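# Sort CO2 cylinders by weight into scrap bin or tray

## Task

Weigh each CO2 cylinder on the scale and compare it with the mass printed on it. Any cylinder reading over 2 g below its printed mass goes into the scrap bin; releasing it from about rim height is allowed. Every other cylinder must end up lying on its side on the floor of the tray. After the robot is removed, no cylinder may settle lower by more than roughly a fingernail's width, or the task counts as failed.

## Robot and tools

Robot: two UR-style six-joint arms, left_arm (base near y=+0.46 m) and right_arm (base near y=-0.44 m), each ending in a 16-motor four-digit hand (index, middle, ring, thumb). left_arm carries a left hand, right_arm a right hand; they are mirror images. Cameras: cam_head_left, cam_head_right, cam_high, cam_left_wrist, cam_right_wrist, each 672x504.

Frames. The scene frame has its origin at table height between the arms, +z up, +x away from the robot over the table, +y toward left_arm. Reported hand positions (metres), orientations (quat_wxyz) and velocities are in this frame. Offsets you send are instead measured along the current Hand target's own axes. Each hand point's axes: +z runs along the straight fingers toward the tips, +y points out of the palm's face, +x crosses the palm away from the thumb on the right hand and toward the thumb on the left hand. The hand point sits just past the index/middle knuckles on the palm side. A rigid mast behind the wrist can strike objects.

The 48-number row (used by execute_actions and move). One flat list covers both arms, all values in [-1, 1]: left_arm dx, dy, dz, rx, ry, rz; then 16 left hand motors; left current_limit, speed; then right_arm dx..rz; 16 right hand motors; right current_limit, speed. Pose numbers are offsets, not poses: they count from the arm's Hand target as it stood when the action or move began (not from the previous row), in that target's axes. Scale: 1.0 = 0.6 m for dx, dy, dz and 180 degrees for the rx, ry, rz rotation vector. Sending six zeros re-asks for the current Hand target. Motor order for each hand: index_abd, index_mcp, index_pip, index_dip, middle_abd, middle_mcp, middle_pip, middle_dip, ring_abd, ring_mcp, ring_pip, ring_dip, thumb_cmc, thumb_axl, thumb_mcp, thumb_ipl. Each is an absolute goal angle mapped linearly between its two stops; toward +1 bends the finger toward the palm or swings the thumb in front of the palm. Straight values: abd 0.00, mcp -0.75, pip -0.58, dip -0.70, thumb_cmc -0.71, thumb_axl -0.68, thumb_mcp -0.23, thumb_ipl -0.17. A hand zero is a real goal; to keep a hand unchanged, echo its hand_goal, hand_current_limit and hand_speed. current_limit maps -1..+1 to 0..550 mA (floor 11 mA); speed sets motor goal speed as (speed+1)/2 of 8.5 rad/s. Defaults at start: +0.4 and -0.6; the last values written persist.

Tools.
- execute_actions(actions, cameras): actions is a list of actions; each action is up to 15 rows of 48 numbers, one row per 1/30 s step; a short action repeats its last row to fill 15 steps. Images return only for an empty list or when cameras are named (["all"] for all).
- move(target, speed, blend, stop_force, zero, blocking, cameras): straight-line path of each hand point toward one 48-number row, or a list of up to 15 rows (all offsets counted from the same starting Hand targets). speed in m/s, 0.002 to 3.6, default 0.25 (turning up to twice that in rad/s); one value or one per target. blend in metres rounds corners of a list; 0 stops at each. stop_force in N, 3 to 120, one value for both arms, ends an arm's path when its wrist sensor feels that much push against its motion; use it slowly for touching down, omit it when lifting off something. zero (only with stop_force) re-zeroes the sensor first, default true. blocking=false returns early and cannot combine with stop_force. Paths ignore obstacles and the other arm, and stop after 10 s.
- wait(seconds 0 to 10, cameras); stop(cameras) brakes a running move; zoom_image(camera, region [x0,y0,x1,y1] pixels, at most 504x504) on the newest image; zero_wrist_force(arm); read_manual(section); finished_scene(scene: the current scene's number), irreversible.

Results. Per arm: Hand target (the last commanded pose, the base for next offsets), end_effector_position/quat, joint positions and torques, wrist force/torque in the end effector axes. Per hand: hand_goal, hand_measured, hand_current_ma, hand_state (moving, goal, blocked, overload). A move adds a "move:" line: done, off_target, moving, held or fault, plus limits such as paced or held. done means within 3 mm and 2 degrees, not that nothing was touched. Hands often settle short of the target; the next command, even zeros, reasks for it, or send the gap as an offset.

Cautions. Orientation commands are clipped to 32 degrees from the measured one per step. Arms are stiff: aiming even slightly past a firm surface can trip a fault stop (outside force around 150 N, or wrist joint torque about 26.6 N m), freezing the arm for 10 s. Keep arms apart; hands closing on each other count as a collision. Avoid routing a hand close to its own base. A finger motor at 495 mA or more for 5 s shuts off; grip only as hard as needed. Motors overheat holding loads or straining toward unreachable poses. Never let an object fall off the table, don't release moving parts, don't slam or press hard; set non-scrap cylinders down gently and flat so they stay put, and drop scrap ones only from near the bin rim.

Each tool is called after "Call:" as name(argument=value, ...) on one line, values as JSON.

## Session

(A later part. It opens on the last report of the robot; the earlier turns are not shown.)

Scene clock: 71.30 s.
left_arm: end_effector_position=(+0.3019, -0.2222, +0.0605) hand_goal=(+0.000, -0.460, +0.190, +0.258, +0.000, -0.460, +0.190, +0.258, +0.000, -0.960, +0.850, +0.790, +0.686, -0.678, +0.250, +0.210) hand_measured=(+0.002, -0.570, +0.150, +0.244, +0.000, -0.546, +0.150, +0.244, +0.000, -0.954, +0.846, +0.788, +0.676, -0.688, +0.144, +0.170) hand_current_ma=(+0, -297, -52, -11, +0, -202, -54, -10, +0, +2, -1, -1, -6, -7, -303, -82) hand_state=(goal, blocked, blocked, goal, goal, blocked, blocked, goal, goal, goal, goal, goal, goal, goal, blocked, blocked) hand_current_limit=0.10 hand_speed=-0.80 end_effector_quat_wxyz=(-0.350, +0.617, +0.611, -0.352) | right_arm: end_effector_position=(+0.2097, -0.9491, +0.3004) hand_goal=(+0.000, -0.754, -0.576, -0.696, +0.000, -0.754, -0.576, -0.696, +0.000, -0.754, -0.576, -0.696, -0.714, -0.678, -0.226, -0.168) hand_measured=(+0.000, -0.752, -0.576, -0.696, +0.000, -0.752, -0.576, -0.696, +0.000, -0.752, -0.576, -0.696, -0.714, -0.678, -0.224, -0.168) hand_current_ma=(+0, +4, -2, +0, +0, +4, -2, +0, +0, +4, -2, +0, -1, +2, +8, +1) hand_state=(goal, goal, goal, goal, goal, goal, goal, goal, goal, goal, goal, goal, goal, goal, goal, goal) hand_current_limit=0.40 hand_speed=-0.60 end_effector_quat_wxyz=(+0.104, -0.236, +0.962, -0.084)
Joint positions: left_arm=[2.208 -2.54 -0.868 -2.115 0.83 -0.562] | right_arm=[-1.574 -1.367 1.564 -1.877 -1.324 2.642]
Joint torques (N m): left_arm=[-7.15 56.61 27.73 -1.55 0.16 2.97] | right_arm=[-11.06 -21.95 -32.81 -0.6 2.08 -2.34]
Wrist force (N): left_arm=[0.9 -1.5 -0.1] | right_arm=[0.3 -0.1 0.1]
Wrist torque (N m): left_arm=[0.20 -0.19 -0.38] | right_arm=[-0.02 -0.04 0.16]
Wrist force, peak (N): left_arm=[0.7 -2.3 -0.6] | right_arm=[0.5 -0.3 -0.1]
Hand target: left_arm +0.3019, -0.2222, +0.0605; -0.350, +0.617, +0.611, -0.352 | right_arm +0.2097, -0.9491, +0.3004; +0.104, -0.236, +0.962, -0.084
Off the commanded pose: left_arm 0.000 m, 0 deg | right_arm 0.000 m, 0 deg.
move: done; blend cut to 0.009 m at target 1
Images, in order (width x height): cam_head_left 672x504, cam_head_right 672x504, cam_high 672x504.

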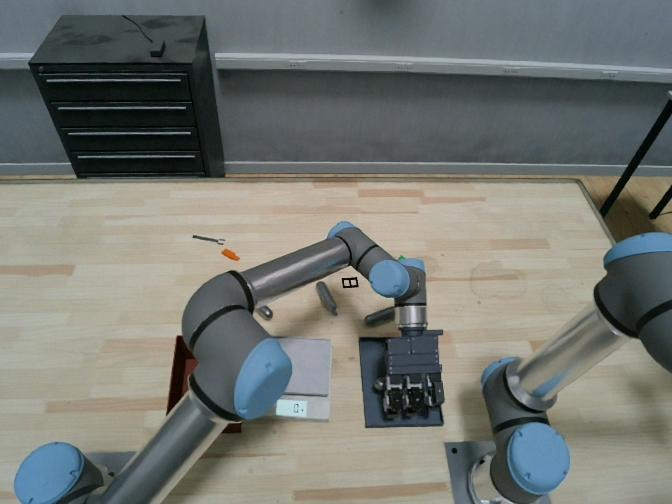

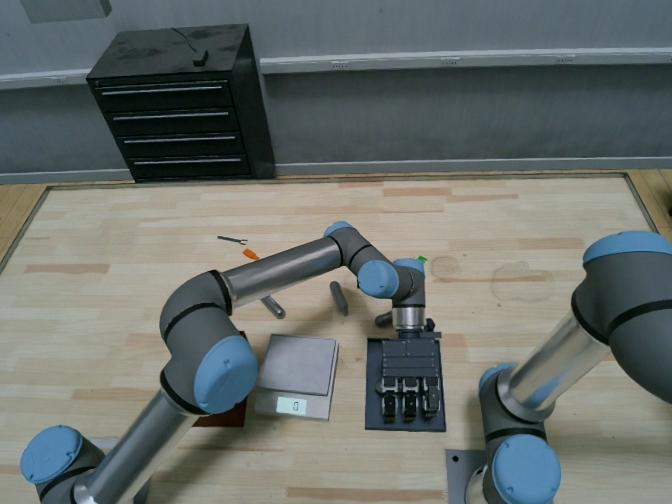

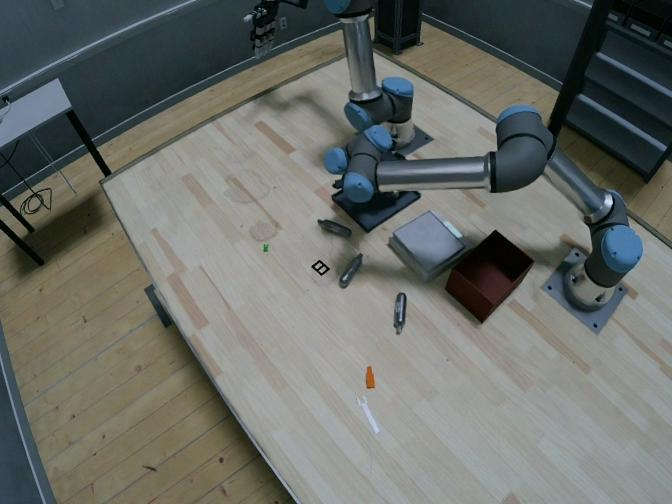

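Call:
move(target=[0,0.0498,0.0288,0,0,0,0,-0.46,0.19,0.259,0,-0.46,0.19,0.259,0,-0.959,0.85,0.79,0.6857,-0.678,0.25,0.21,0.1,-0.8,0,0,0,0,0,0,0,-0.754,-0.576,-0.696,0,-0.754,-0.576,-0.696,0,-0.754,-0.576,-0.696,-0.714,-0.678,-0.226,-0.168,0.4,-0.6], speed=0.025, stop_force=3)

Call:
zoom_image(camera="cam_head_right", region=[350, 320, 470, 440])

Scene clock: 74.07 s.
left_arm: end_effector_position=(+0.3022, -0.2224, +0.0280) hand_goal=(+0.000, -0.460, +0.190, +0.258, +0.000, -0.460, +0.190, +0.258, +0.000, -0.960, +0.850, +0.790, +0.686, -0.678, +0.250, +0.210) hand_measured=(+0.002, -0.570, +0.150, +0.250, +0.000, -0.546, +0.150, +0.246, +0.000, -0.954, +0.846, +0.788, +0.676, -0.688, +0.144, +0.170) hand_current_ma=(+0, -297, -52, -4, +0, -202, -54, -7, +0, +2, -1, -1, -6, -7, -303, -82) hand_state=(goal, blocked, blocked, goal, goal, blocked, blocked, goal, goal, goal, goal, goal, goal, goal, blocked, blocked) hand_current_limit=0.10 hand_speed=-0.80 end_effector_quat_wxyz=(-0.350, +0.617, +0.611, -0.352) | right_arm: end_effector_position=(+0.2097, -0.9491, +0.3004) hand_goal=(+0.000, -0.754, -0.576, -0.696, +0.000, -0.754, -0.576, -0.696, +0.000, -0.754, -0.576, -0.696, -0.714, -0.678, -0.226, -0.168) hand_measured=(+0.000, -0.752, -0.576, -0.696, +0.000, -0.752, -0.576, -0.696, +0.000, -0.752, -0.576, -0.696, -0.714, -0.678, -0.224, -0.168) hand_current_ma=(+0, +4, -2, +0, +0, +4, -2, +0, +0, +4, -2, +0, -1, +2, +8, +1) hand_state=(goal, goal, goal, goal, goal, goal, goal, goal, goal, goal, goal, goal, goal, goal, goal, goal) hand_current_limit=0.40 hand_speed=-0.60 end_effector_quat_wxyz=(+0.104, -0.236, +0.962, -0.084)
Joint positions: left_arm=[2.208 -2.57 -0.896 -2.057 0.83 -0.562] | right_arm=[-1.574 -1.367 1.564 -1.877 -1.324 2.642]
Joint torques (N m): left_arm=[3.03 69.61 26.95 -1.41 0.28 2.86] | right_arm=[-11 -21.73 -32.7 -0.77 2.06 -2.4]
Wrist force (N): left_arm=[0.3 -3.6 -1.5] | right_arm=[0.2 0.2 -0.1]
Wrist torque (N m): left_arm=[0.16 -0.18 -0.39] | right_arm=[0.02 -0.01 0.15]
Wrist force, peak (N): left_arm=[0.0 -10.1 -5.2] | right_arm=[0.7 0.1 -0.3]
Hand target: left_arm +0.3021, -0.2224, +0.0280; -0.350, +0.617, +0.611, -0.352 (not the last commanded pose) | right_arm +0.2097, -0.9491, +0.3004; +0.104, -0.236, +0.962, -0.084
Off the commanded pose: left_arm 0.002 m, 0 deg | right_arm 0.000 m, 0 deg.
move: contact (left_arm)

Scaled by 4.200 from the camera's 672x504 image, which has a finer 960x720 frame.
This view is cut from an older image: the scene may have changed since it was taken.

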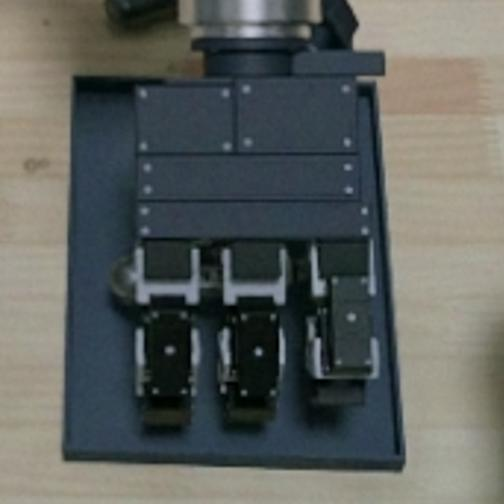

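Call:
move(target=[[0,0,0,0,0,0,0,-0.78,0.19,0.259,0,-0.78,0.19,0.259,0,-0.959,0.85,0.79,0.6857,-0.678,-0.056,0.21,0.1,-0.9,0,0,0,0,0,0,0,-0.754,-0.576,-0.696,0,-0.754,-0.576,-0.696,0,-0.754,-0.576,-0.696,-0.714,-0.678,-0.226,-0.168,0.4,-0.6],[0,0,0,0,0,0,0,-0.95,-0.1,-0.1,0,-0.95,-0.1,-0.1,0,-0.959,0.85,0.79,0.6857,-0.678,0.05,0.21,0.1,-0.8,0,0,0,0,0,0,0,-0.754,-0.576,-0.696,0,-0.754,-0.576,-0.696,0,-0.754,-0.576,-0.696,-0.714,-0.678,-0.226,-0.168,0.4,-0.6]], speed=0.1, cameras=["cam_head_right","cam_high","cam_left_wrist"])

Call:
zoom_image(camera="cam_head_right", region=[350, 320, 470, 440])

Scene clock: 77.80 s.
left_arm: end_effector_position=(+0.3022, -0.2224, +0.0280) hand_goal=(+0.000, -0.950, -0.100, -0.100, +0.000, -0.950, -0.100, -0.100, +0.000, -0.960, +0.850, +0.790, +0.686, -0.678, +0.050, +0.210) hand_measured=(+0.002, -0.912, -0.082, -0.090, +0.000, -0.920, -0.078, -0.088, +0.000, -0.954, +0.846, +0.788, +0.682, -0.680, +0.048, +0.208) hand_current_ma=(+0, +54, +15, +5, +0, +37, +20, +7, +0, +2, -1, -1, -1, -1, -1, -1) hand_state=(goal, blocked, goal, goal, goal, blocked, blocked, goal, goal, goal, goal, goal, goal, goal, goal, goal) hand_current_limit=0.10 hand_speed=-0.80 end_effector_quat_wxyz=(-0.350, +0.617, +0.611, -0.352) | right_arm: end_effector_position=(+0.2097, -0.9491, +0.3004) hand_goal=(+0.000, -0.754, -0.576, -0.696, +0.000, -0.754, -0.576, -0.696, +0.000, -0.754, -0.576, -0.696, -0.714, -0.678, -0.226, -0.168) hand_measured=(+0.000, -0.752, -0.576, -0.696, +0.000, -0.752, -0.576, -0.696, +0.000, -0.752, -0.576, -0.696, -0.714, -0.678, -0.224, -0.168) hand_current_ma=(+0, +4, -2, +0, +0, +4, -2, +0, +0, +4, -2, +0, -1, +2, +8, +1) hand_state=(goal, goal, goal, goal, goal, goal, goal, goal, goal, goal, goal, goal, goal, goal, goal, goal) hand_current_limit=0.40 hand_speed=-0.60 end_effector_quat_wxyz=(+0.104, -0.236, +0.962, -0.084)
Joint positions: left_arm=[2.208 -2.57 -0.896 -2.057 0.83 -0.562] | right_arm=[-1.574 -1.367 1.564 -1.877 -1.324 2.642]
Joint torques (N m): left_arm=[-0.87 66.2 24.77 2.17 -0.16 2.59] | right_arm=[-11.03 -21.79 -32.23 -0.64 2.03 -2.44]
Wrist force (N): left_arm=[0.8 -2.0 -1.6] | right_arm=[0.2 0.0 0.0]
Wrist torque (N m): left_arm=[0.07 -0.19 -0.38] | right_arm=[-0.01 -0.01 0.15]
Wrist force, peak (N): left_arm=[0.8 -5.4 -1.0] | right_arm=[0.7 0.0 0.0]
Hand target: left_arm +0.3021, -0.2224, +0.0280; -0.350, +0.617, +0.611, -0.352 | right_arm +0.2097, -0.9491, +0.3004; +0.104, -0.236, +0.962, -0.084
Off the commanded pose: left_arm 0.000 m, 0 deg | right_arm 0.000 m, 0 deg.
move: done
camera_calibration:
cam_left_wrist: T_world_to_cam=[[-0.37489, -0.758526, 0.533006, -0.093472], [0.330323, 0.42791, 0.841297, -0.0728781], [-0.866224, 0.491458, 0.0901394, 0.495317], [0, 0, 0, 1]] pos_world=[0.418087, -0.283143, 0.0664856]
Images, in order (width x height): cam_head_right 672x504, cam_high 672x504, cam_left_wrist 672x504.

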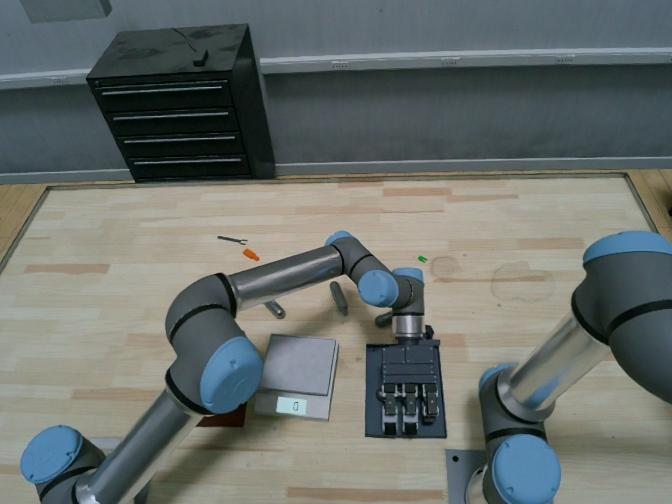

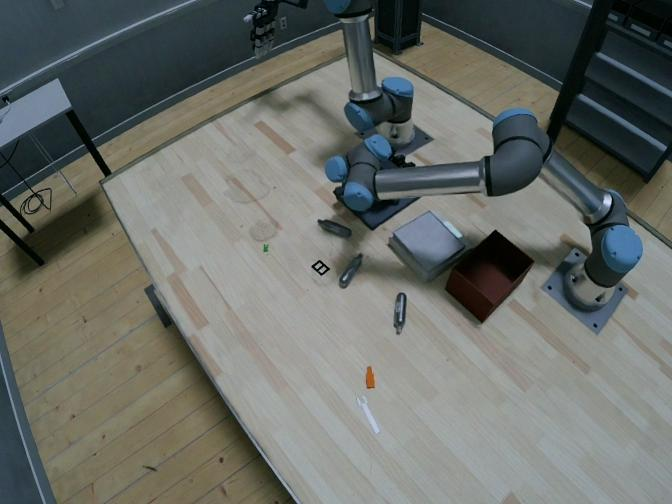

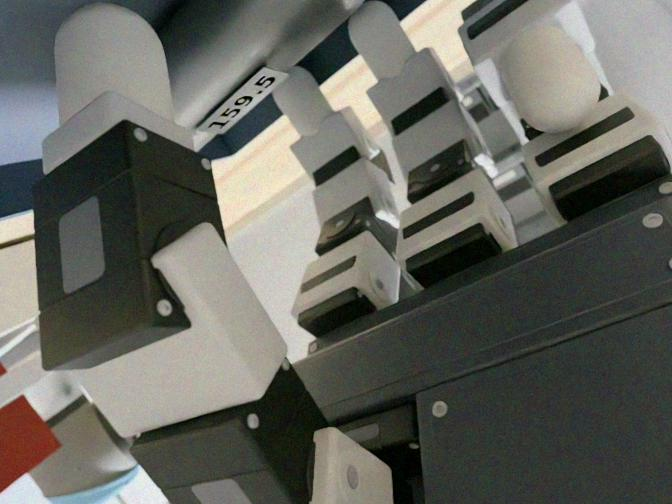

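Scaled by 4.200 from the camera's 672x504 image, which has a finer 960x720 frame.

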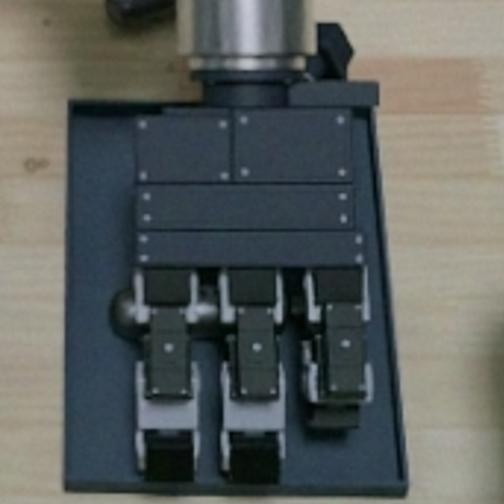

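Call:
move(target=[[0,-0.0433,-0.025,0,0,0,0,-0.95,-0.1,-0.1,0,-0.95,-0.1,-0.1,0,-0.959,0.85,0.79,0.6857,-0.678,0.05,0.21,0.1,-0.8,0,0,0,0,0,0,0,-0.754,-0.576,-0.696,0,-0.754,-0.576,-0.696,0,-0.754,-0.576,-0.696,-0.714,-0.678,-0.226,-0.168,0.4,-0.6],[0,-0.0433,-0.025,0,0,0,0,-0.95,-0.58,-0.7,0,-0.95,-0.58,-0.7,0,-0.959,0.85,0.79,0.6857,-0.678,0.05,0.21,0.4,-0.7,0,0,0,0,0,0,0,-0.754,-0.576,-0.696,0,-0.754,-0.576,-0.696,0,-0.754,-0.576,-0.696,-0.714,-0.678,-0.226,-0.168,0.4,-0.6],[0,-0.0058,-0.0033,0,0,0,0,-0.95,-0.58,-0.7,0,-0.95,-0.58,-0.7,0,-0.959,0.85,0.79,0.6857,-0.678,0.05,0.21,0.4,-0.7,0,0,0,0,0,0,0,-0.754,-0.576,-0.696,0,-0.754,-0.576,-0.696,0,-0.754,-0.576,-0.696,-0.714,-0.678,-0.226,-0.168,0.4,-0.6]], speed=0.06, cameras=["cam_head_right","cam_high","cam_left_wrist"])

Call:
zoom_image(camera="cam_head_right", region=[350, 320, 470, 440])

Scene clock: 81.80 s.
left_arm: end_effector_position=(+0.3021, -0.2224, +0.0321) hand_goal=(+0.000, -0.950, -0.580, -0.700, +0.000, -0.950, -0.580, -0.700, +0.000, -0.960, +0.850, +0.790, +0.686, -0.678, +0.050, +0.210) hand_measured=(+0.002, -0.928, -0.572, -0.696, +0.000, -0.932, -0.572, -0.696, +0.000, -0.954, +0.846, +0.788, +0.682, -0.680, +0.048, +0.208) hand_current_ma=(+0, +22, +4, +1, +0, +17, +4, +1, +0, +2, -1, -1, -1, -1, -1, -1) hand_state=(goal, blocked, goal, goal, goal, goal, goal, goal, goal, goal, goal, goal, goal, goal, goal, goal) hand_current_limit=0.40 hand_speed=-0.70 end_effector_quat_wxyz=(-0.350, +0.617, +0.611, -0.352) | right_arm: end_effector_position=(+0.2097, -0.9491, +0.3004) hand_goal=(+0.000, -0.754, -0.576, -0.696, +0.000, -0.754, -0.576, -0.696, +0.000, -0.754, -0.576, -0.696, -0.714, -0.678, -0.226, -0.168) hand_measured=(+0.000, -0.752, -0.576, -0.696, +0.000, -0.752, -0.576, -0.696, +0.000, -0.752, -0.576, -0.696, -0.714, -0.678, -0.224, -0.168) hand_current_ma=(+0, +4, -2, +0, +0, +4, -2, +0, +0, +4, -2, +0, -1, +2, +8, +1) hand_state=(goal, goal, goal, goal, goal, goal, goal, goal, goal, goal, goal, goal, goal, goal, goal, goal) hand_current_limit=0.40 hand_speed=-0.60 end_effector_quat_wxyz=(+0.104, -0.236, +0.962, -0.084)
Joint positions: left_arm=[2.208 -2.566 -0.893 -2.064 0.83 -0.562] | right_arm=[-1.574 -1.367 1.564 -1.877 -1.324 2.642]
Joint torques (N m): left_arm=[3.48 53.99 11.29 2.8 -0.49 -0.53] | right_arm=[-11.07 -22.42 -32.63 -0.56 2.05 -2.43]
Wrist force (N): left_arm=[0.9 -3.2 -1.3] | right_arm=[0.0 0.0 -0.1]
Wrist torque (N m): left_arm=[0.12 -0.20 -0.37] | right_arm=[0.00 0.01 0.14]
Wrist force, peak (N): left_arm=[0.7 -3.7 -1.3] | right_arm=[0.7 0.2 -0.2]
Hand target: left_arm +0.3021, -0.2224, +0.0320; -0.350, +0.617, +0.611, -0.352 | right_arm +0.2097, -0.9491, +0.3004; +0.104, -0.236, +0.962, -0.084
Off the commanded pose: left_arm 0.000 m, 0 deg | right_arm 0.000 m, 0 deg.
move: done
camera_calibration:
cam_left_wrist: T_world_to_cam=[[-0.374933, -0.758399, 0.533156, -0.0957051], [0.330449, 0.428, 0.841201, -0.0763983], [-0.866157, 0.491575, 0.090141, 0.494857], [0, 0, 0, 1]] pos_world=[0.417987, -0.283144, 0.0706852]
Images, in order (width x height): cam_head_right 672x504, cam_high 672x504, cam_left_wrist 672x504.

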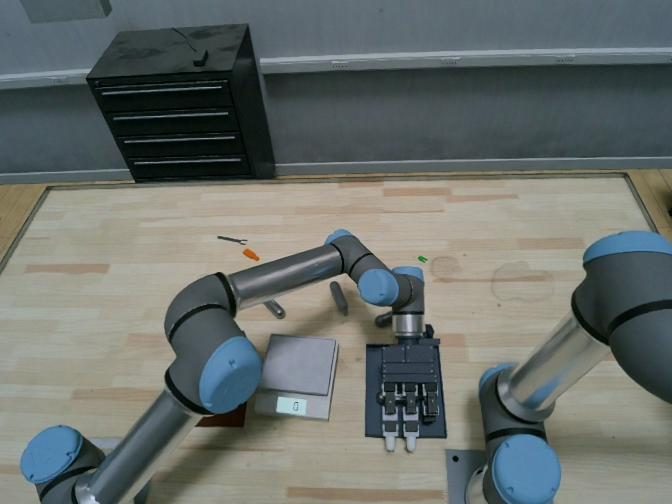

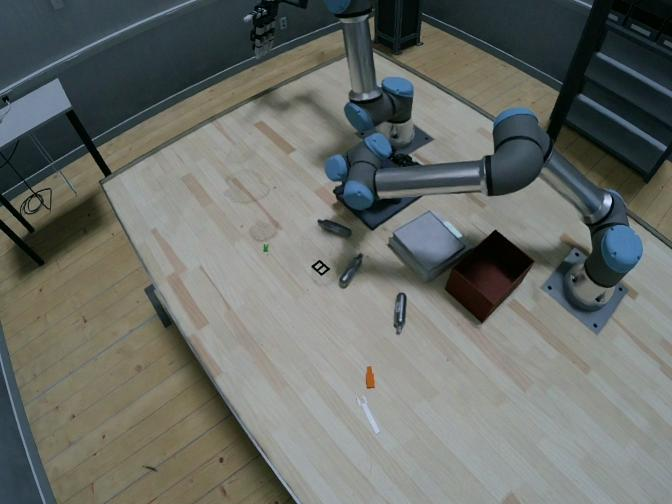

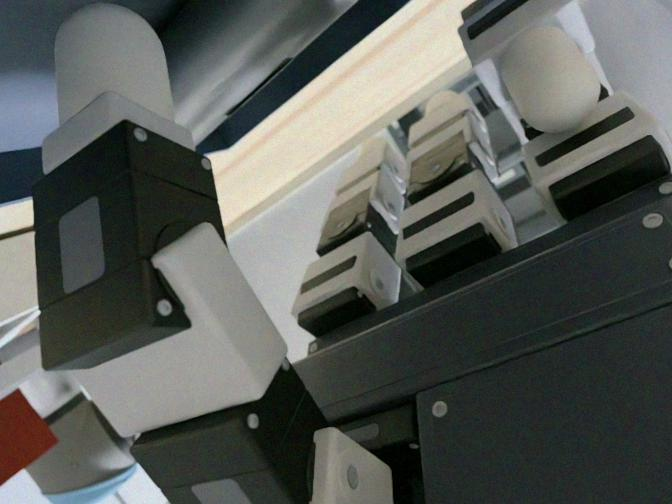

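Scaled by 4.200 from the camera's 672x504 image, which has a finer 960x720 frame.

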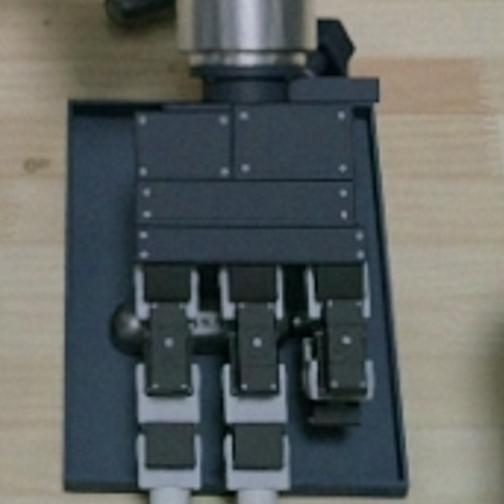

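Call:
move(target=[0,-0.0517,0.0895,0,0,0,0,-0.95,-0.58,-0.7,0,-0.95,-0.58,-0.7,0,-0.959,0.85,0.79,0.6857,-0.678,0.05,0.21,0.4,-0.7,0,0,0,0,0,0,0,-0.754,-0.576,-0.696,0,-0.754,-0.576,-0.696,0,-0.754,-0.576,-0.696,-0.714,-0.678,-0.226,-0.168,0.4,-0.6], speed=0.04, stop_force=5, cameras=["cam_head_right","cam_left_wrist"])

Call:
zoom_image(camera="cam_head_right", region=[350, 320, 470, 440])

Scene clock: 85.27 s.
left_arm: end_effector_position=(+0.2401, -0.2220, +0.0314) hand_goal=(+0.000, -0.950, -0.580, -0.700, +0.000, -0.950, -0.580, -0.700, +0.000, -0.960, +0.850, +0.790, +0.686, -0.678, +0.050, +0.210) hand_measured=(+0.002, -0.928, -0.572, -0.696, +0.000, -0.932, -0.572, -0.696, +0.000, -0.954, +0.846, +0.788, +0.682, -0.680, +0.048, +0.208) hand_current_ma=(+0, +22, +4, +1, +0, +17, +4, +1, +0, +2, -1, -1, -1, -1, -1, -1) hand_state=(goal, blocked, goal, goal, goal, goal, goal, goal, goal, goal, goal, goal, goal, goal, goal, goal) hand_current_limit=0.40 hand_speed=-0.70 end_effector_quat_wxyz=(-0.350, +0.617, +0.611, -0.352) | right_arm: end_effector_position=(+0.2097, -0.9491, +0.3004) hand_goal=(+0.000, -0.754, -0.576, -0.696, +0.000, -0.754, -0.576, -0.696, +0.000, -0.754, -0.576, -0.696, -0.714, -0.678, -0.226, -0.168) hand_measured=(+0.000, -0.752, -0.576, -0.696, +0.000, -0.752, -0.576, -0.696, +0.000, -0.752, -0.576, -0.696, -0.714, -0.678, -0.224, -0.168) hand_current_ma=(+0, +4, -2, +0, +0, +4, -2, +0, +0, +4, -2, +0, -1, +2, +8, +1) hand_state=(goal, goal, goal, goal, goal, goal, goal, goal, goal, goal, goal, goal, goal, goal, goal, goal) hand_current_limit=0.40 hand_speed=-0.60 end_effector_quat_wxyz=(+0.104, -0.236, +0.962, -0.084)
Joint positions: left_arm=[2.144 -2.486 -1.06 -1.935 0.785 -0.624] | right_arm=[-1.574 -1.367 1.564 -1.877 -1.324 2.642]
Joint torques (N m): left_arm=[-7.54 66.83 12.05 2.93 -2.27 -2.99] | right_arm=[-10.39 -22.32 -32.84 -0.58 2.09 -2.36]
Wrist force (N): left_arm=[1.0 -3.1 -0.8] | right_arm=[0.1 0.1 0.0]
Wrist torque (N m): left_arm=[0.11 -0.19 -0.22] | right_arm=[-0.01 -0.01 0.14]
Wrist force, peak (N): left_arm=[0.8 -3.8 -1.0] | right_arm=[0.6 -0.1 -0.3]
Hand target: left_arm +0.2401, -0.2220, +0.0314; -0.350, +0.617, +0.611, -0.352 | right_arm +0.2097, -0.9491, +0.3004; +0.104, -0.236, +0.962, -0.084
Off the commanded pose: left_arm 0.000 m, 0 deg | right_arm 0.000 m, 0 deg.
move: done
camera_calibration:
cam_left_wrist: T_world_to_cam=[[-0.374879, -0.758511, 0.533036, -0.118317], [0.330336, 0.427937, 0.841277, -0.0554761], [-0.866224, 0.491458, 0.090139, 0.441012], [0, 0, 0, 1]] pos_world=[0.355987, -0.282743, 0.0699855]
Images, in order (width x height): cam_head_right 672x504, cam_left_wrist 672x504.

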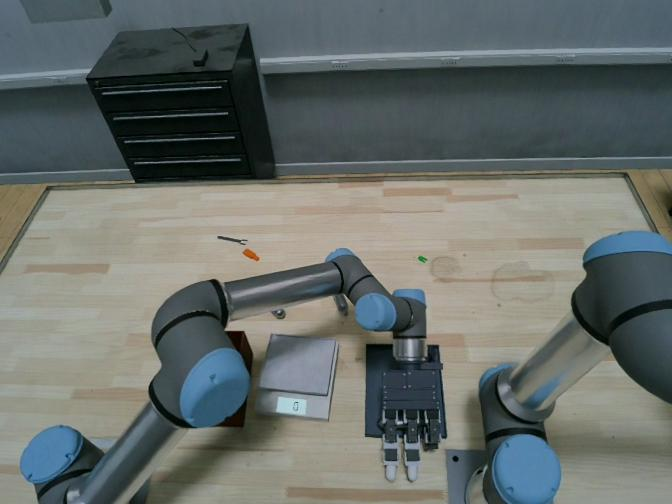

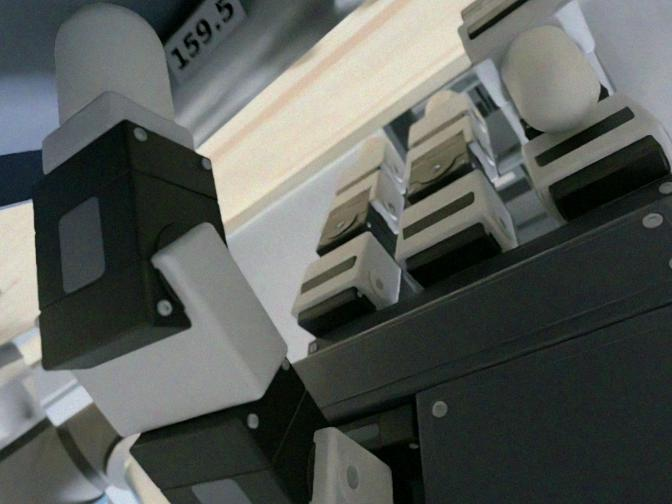

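Scaled by 4.200 from the camera's 672x504 image, which has a finer 960x720 frame.

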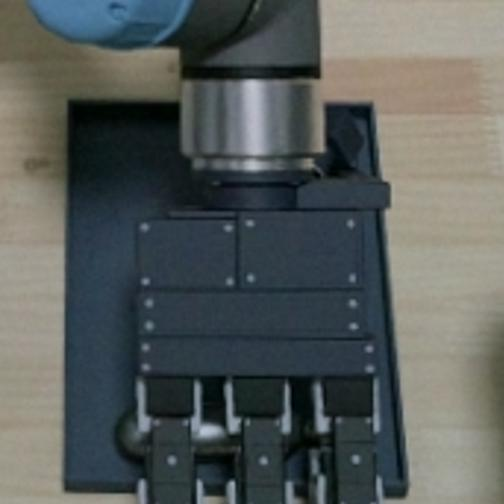

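Call:
move(target=[[0,-0.2006,-0.1158,0,0,0,0,-0.95,-0.58,-0.7,0,-0.95,-0.58,-0.7,0,-0.959,0.85,0.79,0.6857,-0.678,-0.12,0.21,0.4,-0.7,0,0,0,0,0,0,0,-0.754,-0.576,-0.696,0,-0.754,-0.576,-0.696,0,-0.754,-0.576,-0.696,-0.714,-0.678,-0.226,-0.168,0.4,-0.6],[0.2867,-0.0939,-0.4006,0,-0.3368,-0.1944,0,-0.95,-0.58,-0.7,0,-0.95,-0.58,-0.7,0,-0.959,0.85,0.79,0.6857,-0.678,-0.12,0.21,0.4,-0.7,0,0,0,0,0,0,0,-0.754,-0.576,-0.696,0,-0.754,-0.576,-0.696,0,-0.754,-0.576,-0.696,-0.714,-0.678,-0.226,-0.168,0.4,-0.6]], speed=[0.3,0.6], blend=[0.04,0], cameras=["cam_head_left","cam_head_right","cam_high","cam_left_wrist"])

Call:
zoom_image(camera="cam_head_left", region=[350, 320, 470, 440])

Scene clock: 89.27 s.
left_arm: end_effector_position=(+0.4196, -0.0500, +0.2009) hand_goal=(+0.000, -0.950, -0.580, -0.700, +0.000, -0.950, -0.580, -0.700, +0.000, -0.960, +0.850, +0.790, +0.686, -0.678, -0.120, +0.210) hand_measured=(+0.002, -0.928, -0.572, -0.696, +0.000, -0.932, -0.572, -0.696, +0.000, -0.954, +0.846, +0.788, +0.684, -0.680, -0.118, +0.208) hand_current_ma=(+0, +22, +3, +1, +0, +17, +4, +1, +0, +2, -1, -1, -1, -1, +1, -1) hand_state=(goal, blocked, goal, goal, goal, goal, goal, goal, goal, goal, goal, goal, goal, goal, goal, goal) hand_current_limit=0.40 hand_speed=-0.70 end_effector_quat_wxyz=(-0.084, +0.156, +0.851, -0.494) | right_arm: end_effector_position=(+0.2097, -0.9491, +0.3004) hand_goal=(+0.000, -0.754, -0.576, -0.696, +0.000, -0.754, -0.576, -0.696, +0.000, -0.754, -0.576, -0.696, -0.714, -0.678, -0.226, -0.168) hand_measured=(+0.000, -0.752, -0.576, -0.696, +0.000, -0.752, -0.576, -0.696, +0.000, -0.752, -0.576, -0.696, -0.714, -0.678, -0.224, -0.168) hand_current_ma=(+0, +4, -2, +0, +0, +4, -2, +0, +0, +4, -2, +0, -1, +2, +8, +1) hand_state=(goal, goal, goal, goal, goal, goal, goal, goal, goal, goal, goal, goal, goal, goal, goal, goal) hand_current_limit=0.40 hand_speed=-0.60 end_effector_quat_wxyz=(+0.104, -0.236, +0.962, -0.084)
Joint positions: left_arm=[2.628 -1.886 -1.861 -0.737 0.536 -1.822] | right_arm=[-1.574 -1.367 1.564 -1.877 -1.324 2.642]
Joint torques (N m): left_arm=[-6.99 42.95 11.05 4.47 -0.35 -3.11] | right_arm=[-10.14 -22.27 -32.3 -0.59 2.07 -2.34]
Wrist force (N): left_arm=[0.6 -3.0 -0.9] | right_arm=[0.4 0.3 0.1]
Wrist torque (N m): left_arm=[0.11 -0.16 -0.26] | right_arm=[0.00 -0.04 0.18]
Wrist force, peak (N): left_arm=[-0.1 -4.9 -1.2] | right_arm=[0.7 0.1 -0.1]
Hand target: left_arm +0.4196, -0.0500, +0.2009; -0.084, +0.156, +0.851, -0.494 | right_arm +0.2097, -0.9491, +0.3004; +0.104, -0.236, +0.962, -0.084
Off the commanded pose: left_arm 0.000 m, 0 deg | right_arm 0.000 m, 0 deg.
move: done
camera_calibration:
cam_left_wrist: T_world_to_cam=[[0.584472, -0.604875, 0.54085, -0.407249], [-0.288904, 0.46774, 0.835316, -0.0679634], [-0.758239, -0.644473, 0.0986301, 0.39292], [0, 0, 0, 1]] pos_world=[0.516318, 0.0386805, 0.238278]
Images, in order (width x height): cam_head_left 672x504, cam_head_right 672x504, cam_high 672x504, cam_left_wrist 672x504.

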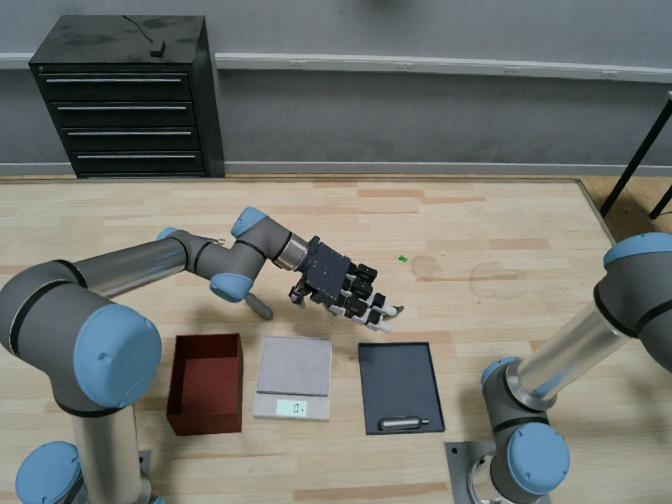

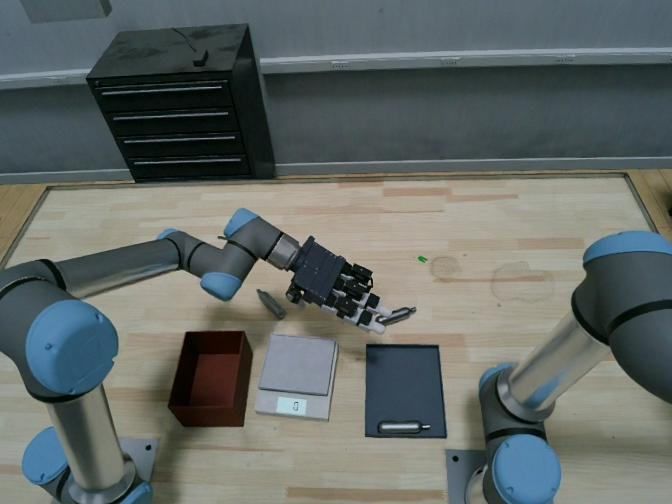

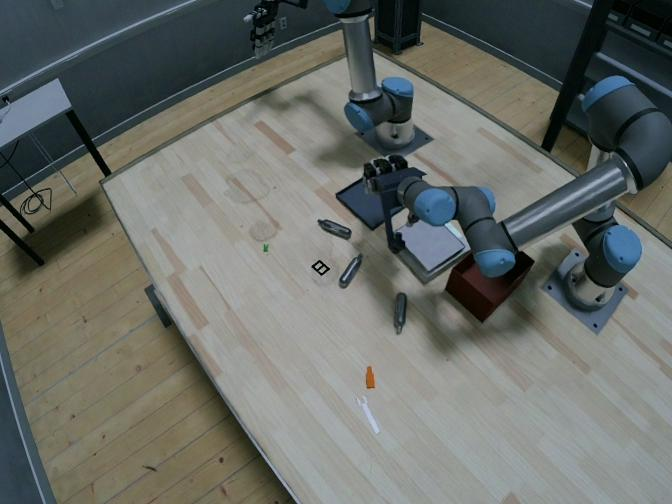

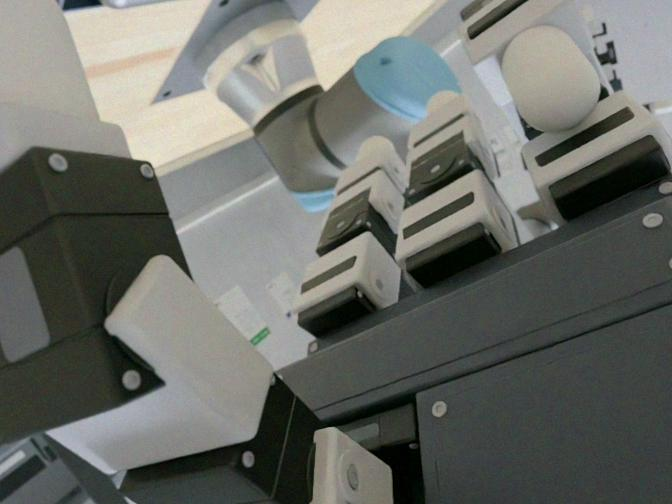

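Scaled by 4.200 from the camera's 672x504 image, which has a finer 960x720 frame.

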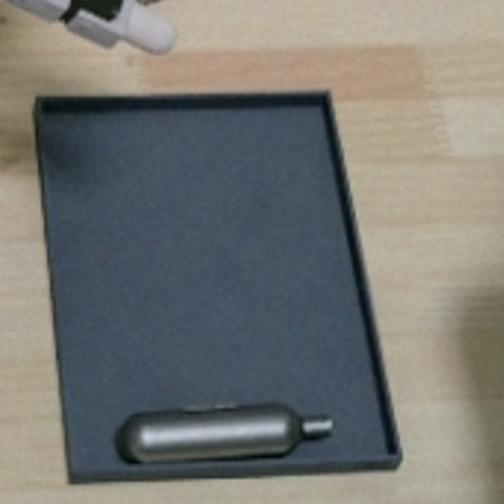

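Call:
zoom_image(camera="cam_high", region=[300, 200, 440, 350])

Call:
zoom_image(camera="cam_head_left", region=[230, 270, 430, 350])

Call:
zoom_image(camera="cam_head_right", region=[240, 270, 440, 350])

Scaled by 3.360 from the camera's 672x504 image, which has a finer 960x720 frame.

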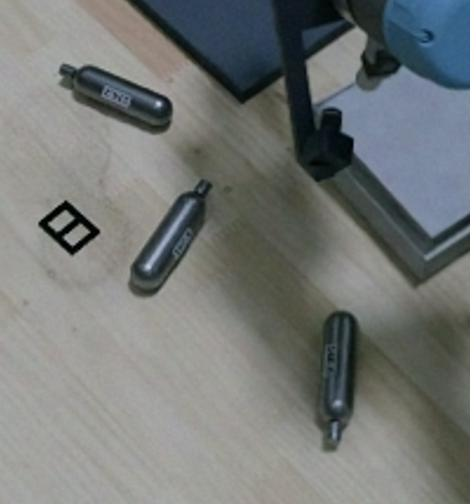

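Scaled by 2.520 from the camera's 672x504 image, which has a finer 960x720 frame.

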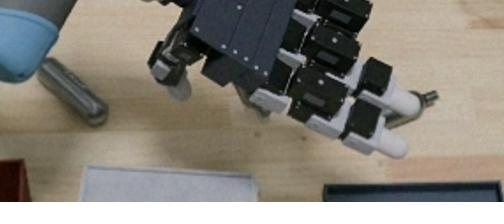

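Scaled by 2.520 from the camera's 672x504 image, which has a finer 960x720 frame.

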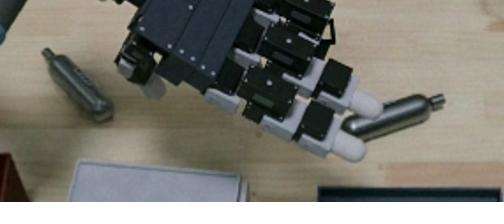

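Call:
move(target=[[-0.1265,0.3322,-0.2054,0,-0.3007,-0.1736,0,-0.94,0.19,0.259,0,-0.94,0.19,0.259,0,-0.959,0.85,0.79,0.6857,-0.678,-0.12,0.21,0.1,-0.5,0,0,0,0,0,0,0,-0.754,-0.576,-0.696,0,-0.754,-0.576,-0.696,0,-0.754,-0.576,-0.696,-0.714,-0.678,-0.226,-0.168,0.4,-0.6]], speed=0.5, cameras=["cam_head_left","cam_head_right","cam_high","cam_left_wrist"])

Call:
zoom_image(camera="cam_head_left", region=[210, 250, 330, 350])

Call:
zoom_image(camera="cam_high", region=[340, 240, 460, 360])

Scene clock: 91.93 s.
left_arm: end_effector_position=(+0.5636, +0.1164, +0.0901) hand_goal=(+0.000, -0.940, +0.190, +0.258, +0.000, -0.940, +0.190, +0.258, +0.000, -0.960, +0.850, +0.790, +0.686, -0.678, -0.120, +0.210) hand_measured=(+0.002, -0.928, +0.188, +0.254, +0.000, -0.932, +0.188, +0.254, +0.000, -0.954, +0.846, +0.788, +0.684, -0.680, -0.118, +0.208) hand_current_ma=(+0, +8, +0, -1, +0, +5, +0, -1, +0, +2, -1, -1, -1, -1, +1, -1) hand_state=(goal, goal, goal, goal, goal, goal, goal, goal, goal, goal, goal, goal, goal, goal, goal, goal) hand_current_limit=0.10 hand_speed=-0.50 end_effector_quat_wxyz=(+0.182, -0.310, +0.806, -0.471) | right_arm: end_effector_position=(+0.2097, -0.9491, +0.3004) hand_goal=(+0.000, -0.754, -0.576, -0.696, +0.000, -0.754, -0.576, -0.696, +0.000, -0.754, -0.576, -0.696, -0.714, -0.678, -0.226, -0.168) hand_measured=(+0.000, -0.752, -0.576, -0.696, +0.000, -0.752, -0.576, -0.696, +0.000, -0.752, -0.576, -0.696, -0.714, -0.678, -0.224, -0.168) hand_current_ma=(+0, +4, -2, +0, +0, +4, -2, +0, +0, +4, -2, +0, -1, +2, +8, +1) hand_state=(goal, goal, goal, goal, goal, goal, goal, goal, goal, goal, goal, goal, goal, goal, goal, goal) hand_current_limit=0.40 hand_speed=-0.60 end_effector_quat_wxyz=(+0.104, -0.236, +0.962, -0.084)
Joint positions: left_arm=[2.918 -2.108 -2.168 0.523 1.022 -2.788] | right_arm=[-1.574 -1.367 1.564 -1.877 -1.324 2.642]
Joint torques (N m): left_arm=[-1.09 29.51 3.49 5.35 0.73 -3.38] | right_arm=[-10.81 -22.57 -32.57 -0.62 2.07 -2.33]
Wrist force (N): left_arm=[1.0 -3.1 -0.9] | right_arm=[0.3 0.0 -0.1]
Wrist torque (N m): left_arm=[0.15 -0.21 -0.22] | right_arm=[0.01 -0.02 0.16]
Wrist force, peak (N): left_arm=[1.1 -4.2 -0.5] | right_arm=[0.4 0.2 -0.5]
Hand target: left_arm +0.5636, +0.1164, +0.0901; +0.182, -0.310, +0.806, -0.471 | right_arm +0.2097, -0.9491, +0.3004; +0.104, -0.236, +0.962, -0.084
Off the commanded pose: left_arm 0.000 m, 0 deg | right_arm 0.000 m, 0 deg.
move: done
camera_calibration:
cam_left_wrist: T_world_to_cam=[[0.806976, 0.245325, 0.53722, -0.554921], [-0.547451, -0.0305169, 0.836281, 0.191949], [0.221555, -0.968961, 0.109677, 0.10476], [0, 0, 0, 1]] pos_world=[0.52968, 0.243502, 0.126101]
Images, in order (width x height): cam_head_left 672x504, cam_head_right 672x504, cam_high 672x504, cam_left_wrist 672x504.

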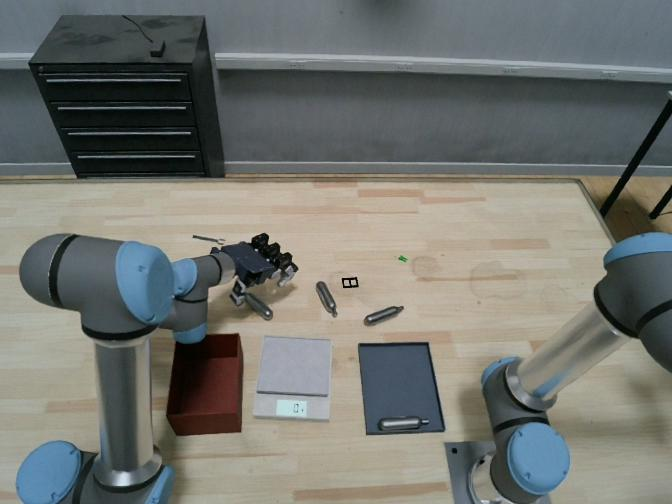

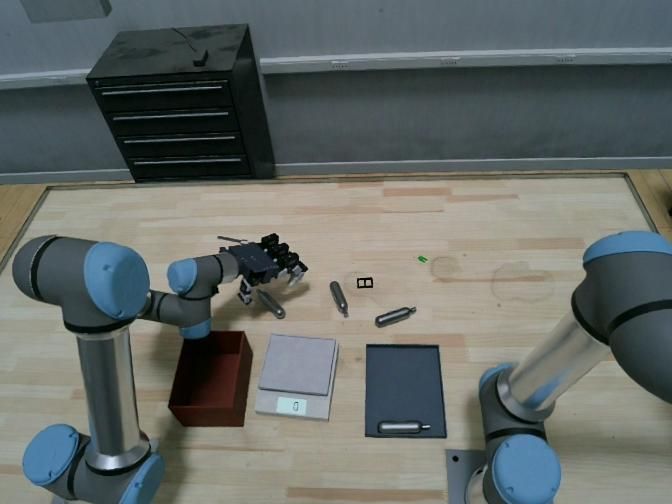

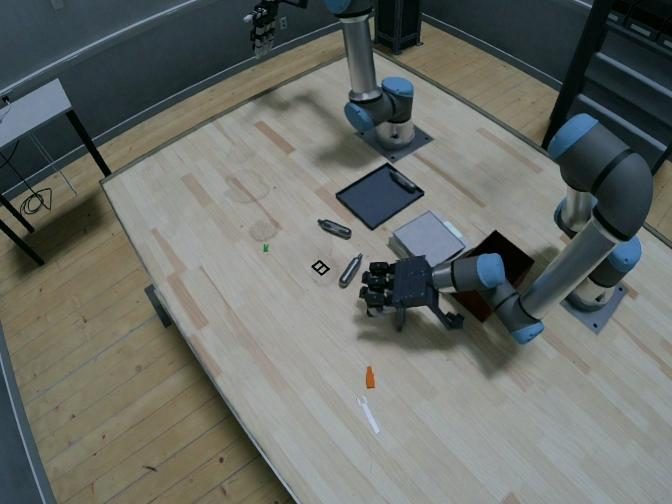

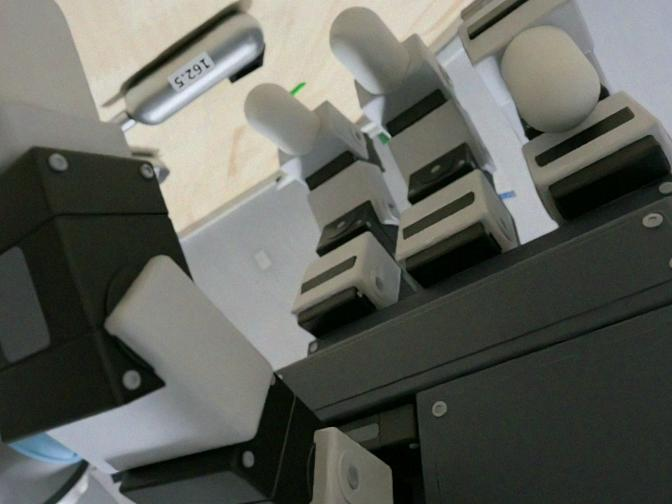

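Scaled by 4.200 from the camera's 672x504 image, which has a finer 960x720 frame.

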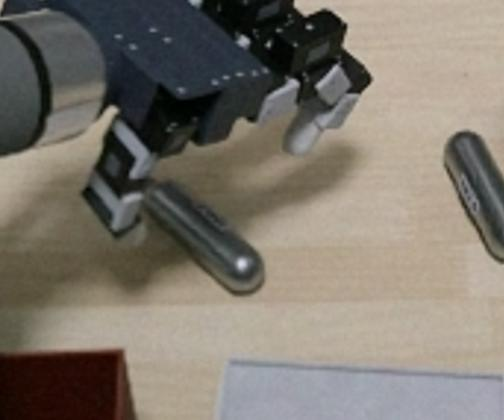

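Scaled by 4.200 from the camera's 672x504 image, which has a finer 960x720 frame.

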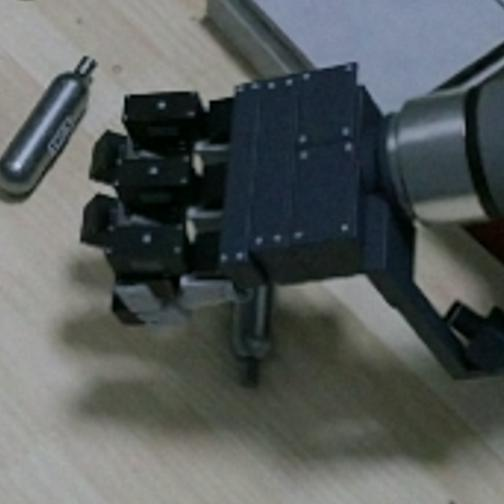

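Call:
zoom_image(camera="cam_left_wrist", region=[90, 0, 290, 150])

Scaled by 2.520 from the camera's 672x504 image, which has a finer 960x720 frame.

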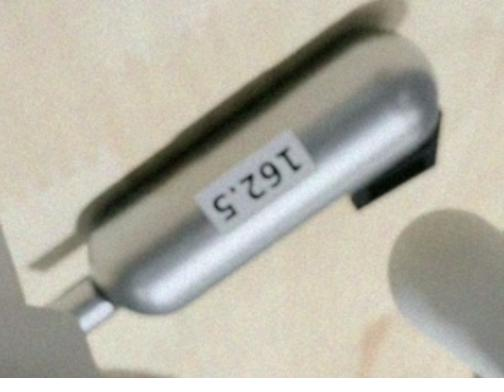

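Call:
move(target=[[0.0003,0.0493,0.0213,0,0,0,0,-0.94,0.19,0.259,0,-0.94,0.19,0.259,0,-0.959,0.85,0.79,0.6857,-0.678,-0.15,0.21,0.1,-0.5,0,0,0,0,0,0,0,-0.754,-0.576,-0.696,0,-0.754,-0.576,-0.696,0,-0.754,-0.576,-0.696,-0.714,-0.678,-0.226,-0.168,0.4,-0.6]], speed=0.15, cameras=["cam_head_left","cam_high"])

Call:
zoom_image(camera="cam_head_left", region=[220, 250, 320, 340])

Call:
zoom_image(camera="cam_high", region=[350, 260, 450, 350])

Scene clock: 93.80 s.
left_arm: end_effector_position=(+0.5630, +0.1174, +0.0784) hand_goal=(+0.000, -0.940, +0.190, +0.258, +0.000, -0.940, +0.190, +0.258, +0.000, -0.960, +0.850, +0.790, +0.686, -0.678, -0.150, +0.210) hand_measured=(+0.002, -0.928, +0.188, +0.254, +0.000, -0.932, +0.188, +0.254, +0.000, -0.954, +0.846, +0.788, +0.684, -0.680, -0.146, +0.208) hand_current_ma=(+0, +7, +0, -1, +0, +5, +0, -1, +0, +3, -1, -1, +0, -1, +2, -1) hand_state=(goal, goal, goal, goal, goal, goal, goal, goal, goal, goal, goal, goal, goal, goal, goal, goal) hand_current_limit=0.10 hand_speed=-0.50 end_effector_quat_wxyz=(+0.182, -0.310, +0.806, -0.471) | right_arm: end_effector_position=(+0.2097, -0.9491, +0.3004) hand_goal=(+0.000, -0.754, -0.576, -0.696, +0.000, -0.754, -0.576, -0.696, +0.000, -0.754, -0.576, -0.696, -0.714, -0.678, -0.226, -0.168) hand_measured=(+0.000, -0.752, -0.576, -0.696, +0.000, -0.752, -0.576, -0.696, +0.000, -0.752, -0.576, -0.696, -0.714, -0.678, -0.224, -0.168) hand_current_ma=(+0, +4, -2, +0, +0, +4, -2, +0, +0, +4, -2, +0, -1, +2, +8, +1) hand_state=(goal, goal, goal, goal, goal, goal, goal, goal, goal, goal, goal, goal, goal, goal, goal, goal) hand_current_limit=0.40 hand_speed=-0.60 end_effector_quat_wxyz=(+0.104, -0.236, +0.962, -0.084)
Joint positions: left_arm=[2.92 -2.138 -2.172 0.555 1.021 -2.786] | right_arm=[-1.574 -1.367 1.564 -1.877 -1.324 2.642]
Joint torques (N m): left_arm=[-0.04 36.39 10.23 3.34 -0.56 0.01] | right_arm=[-10.15 -22.32 -32.85 -0.62 2.05 -2.3]
Wrist force (N): left_arm=[0.8 -2.8 -1.1] | right_arm=[0.1 0.1 0.0]
Wrist torque (N m): left_arm=[0.21 -0.17 -0.39] | right_arm=[0.01 -0.01 0.15]
Wrist force, peak (N): left_arm=[1.0 -4.3 -1.7] | right_arm=[0.5 -0.2 -0.2]
Hand target: left_arm +0.5630, +0.1174, +0.0784; +0.182, -0.310, +0.806, -0.471 (not the last commanded pose) | right_arm +0.2097, -0.9491, +0.3004; +0.104, -0.236, +0.962, -0.084
Off the commanded pose: left_arm 0.020 m, 0 deg | right_arm 0.000 m, 0 deg.
FORCE FAULT: contact force on the left arm reached its limit, and that arm stopped. The contact can be on any part of that arm, not only on its tool. That arm's remaining commands of this call were not run. That arm is still stopped at the end of this call. That arm stays stopped for about 10 more seconds. Until then a move that you send moves the other arm only, and its call returns only when the move has ended. Once the stop has ended, the next robot result says so. If the stop ends while you think or write, that arm runs what you send next, counted from a new Hand target: where the arm stands when the stop ends. While its stop runs, that arm, its gripper or tool too, takes no new command. Until it ends, the stop uses up actions while you think or wait. An arm that is not stopped still takes commands.
move: fault (left_arm)
Images, in order (width x height): cam_head_left 672x504, cam_high 672x504.

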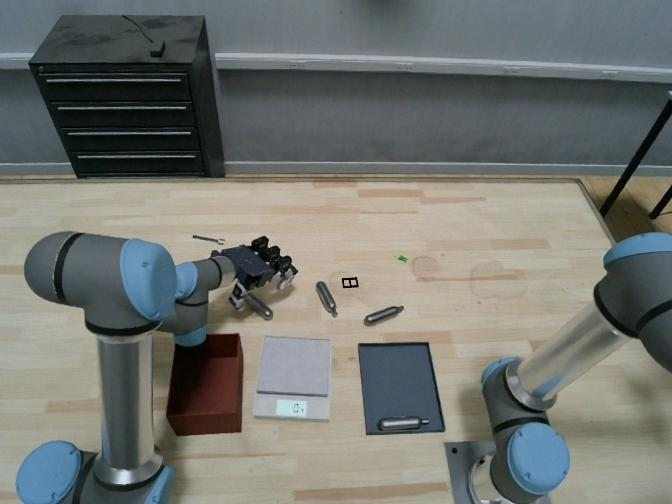

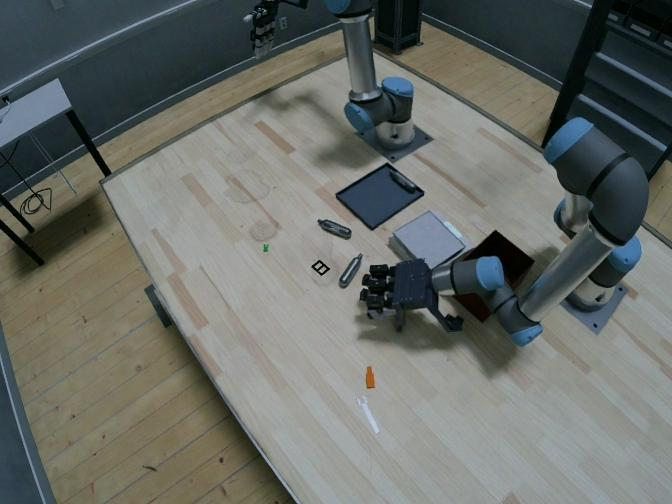

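Scaled by 5.040 from the camera's 672x504 image, which has a finer 960x720 frame.

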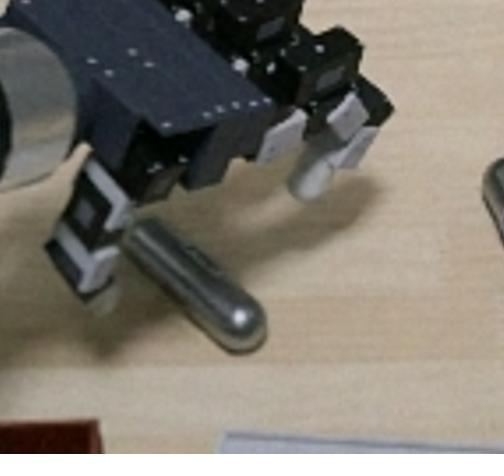

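Scaled by 5.040 from the camera's 672x504 image, which has a finer 960x720 frame.

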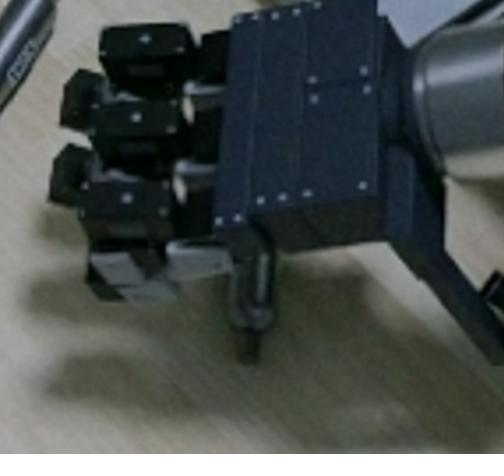

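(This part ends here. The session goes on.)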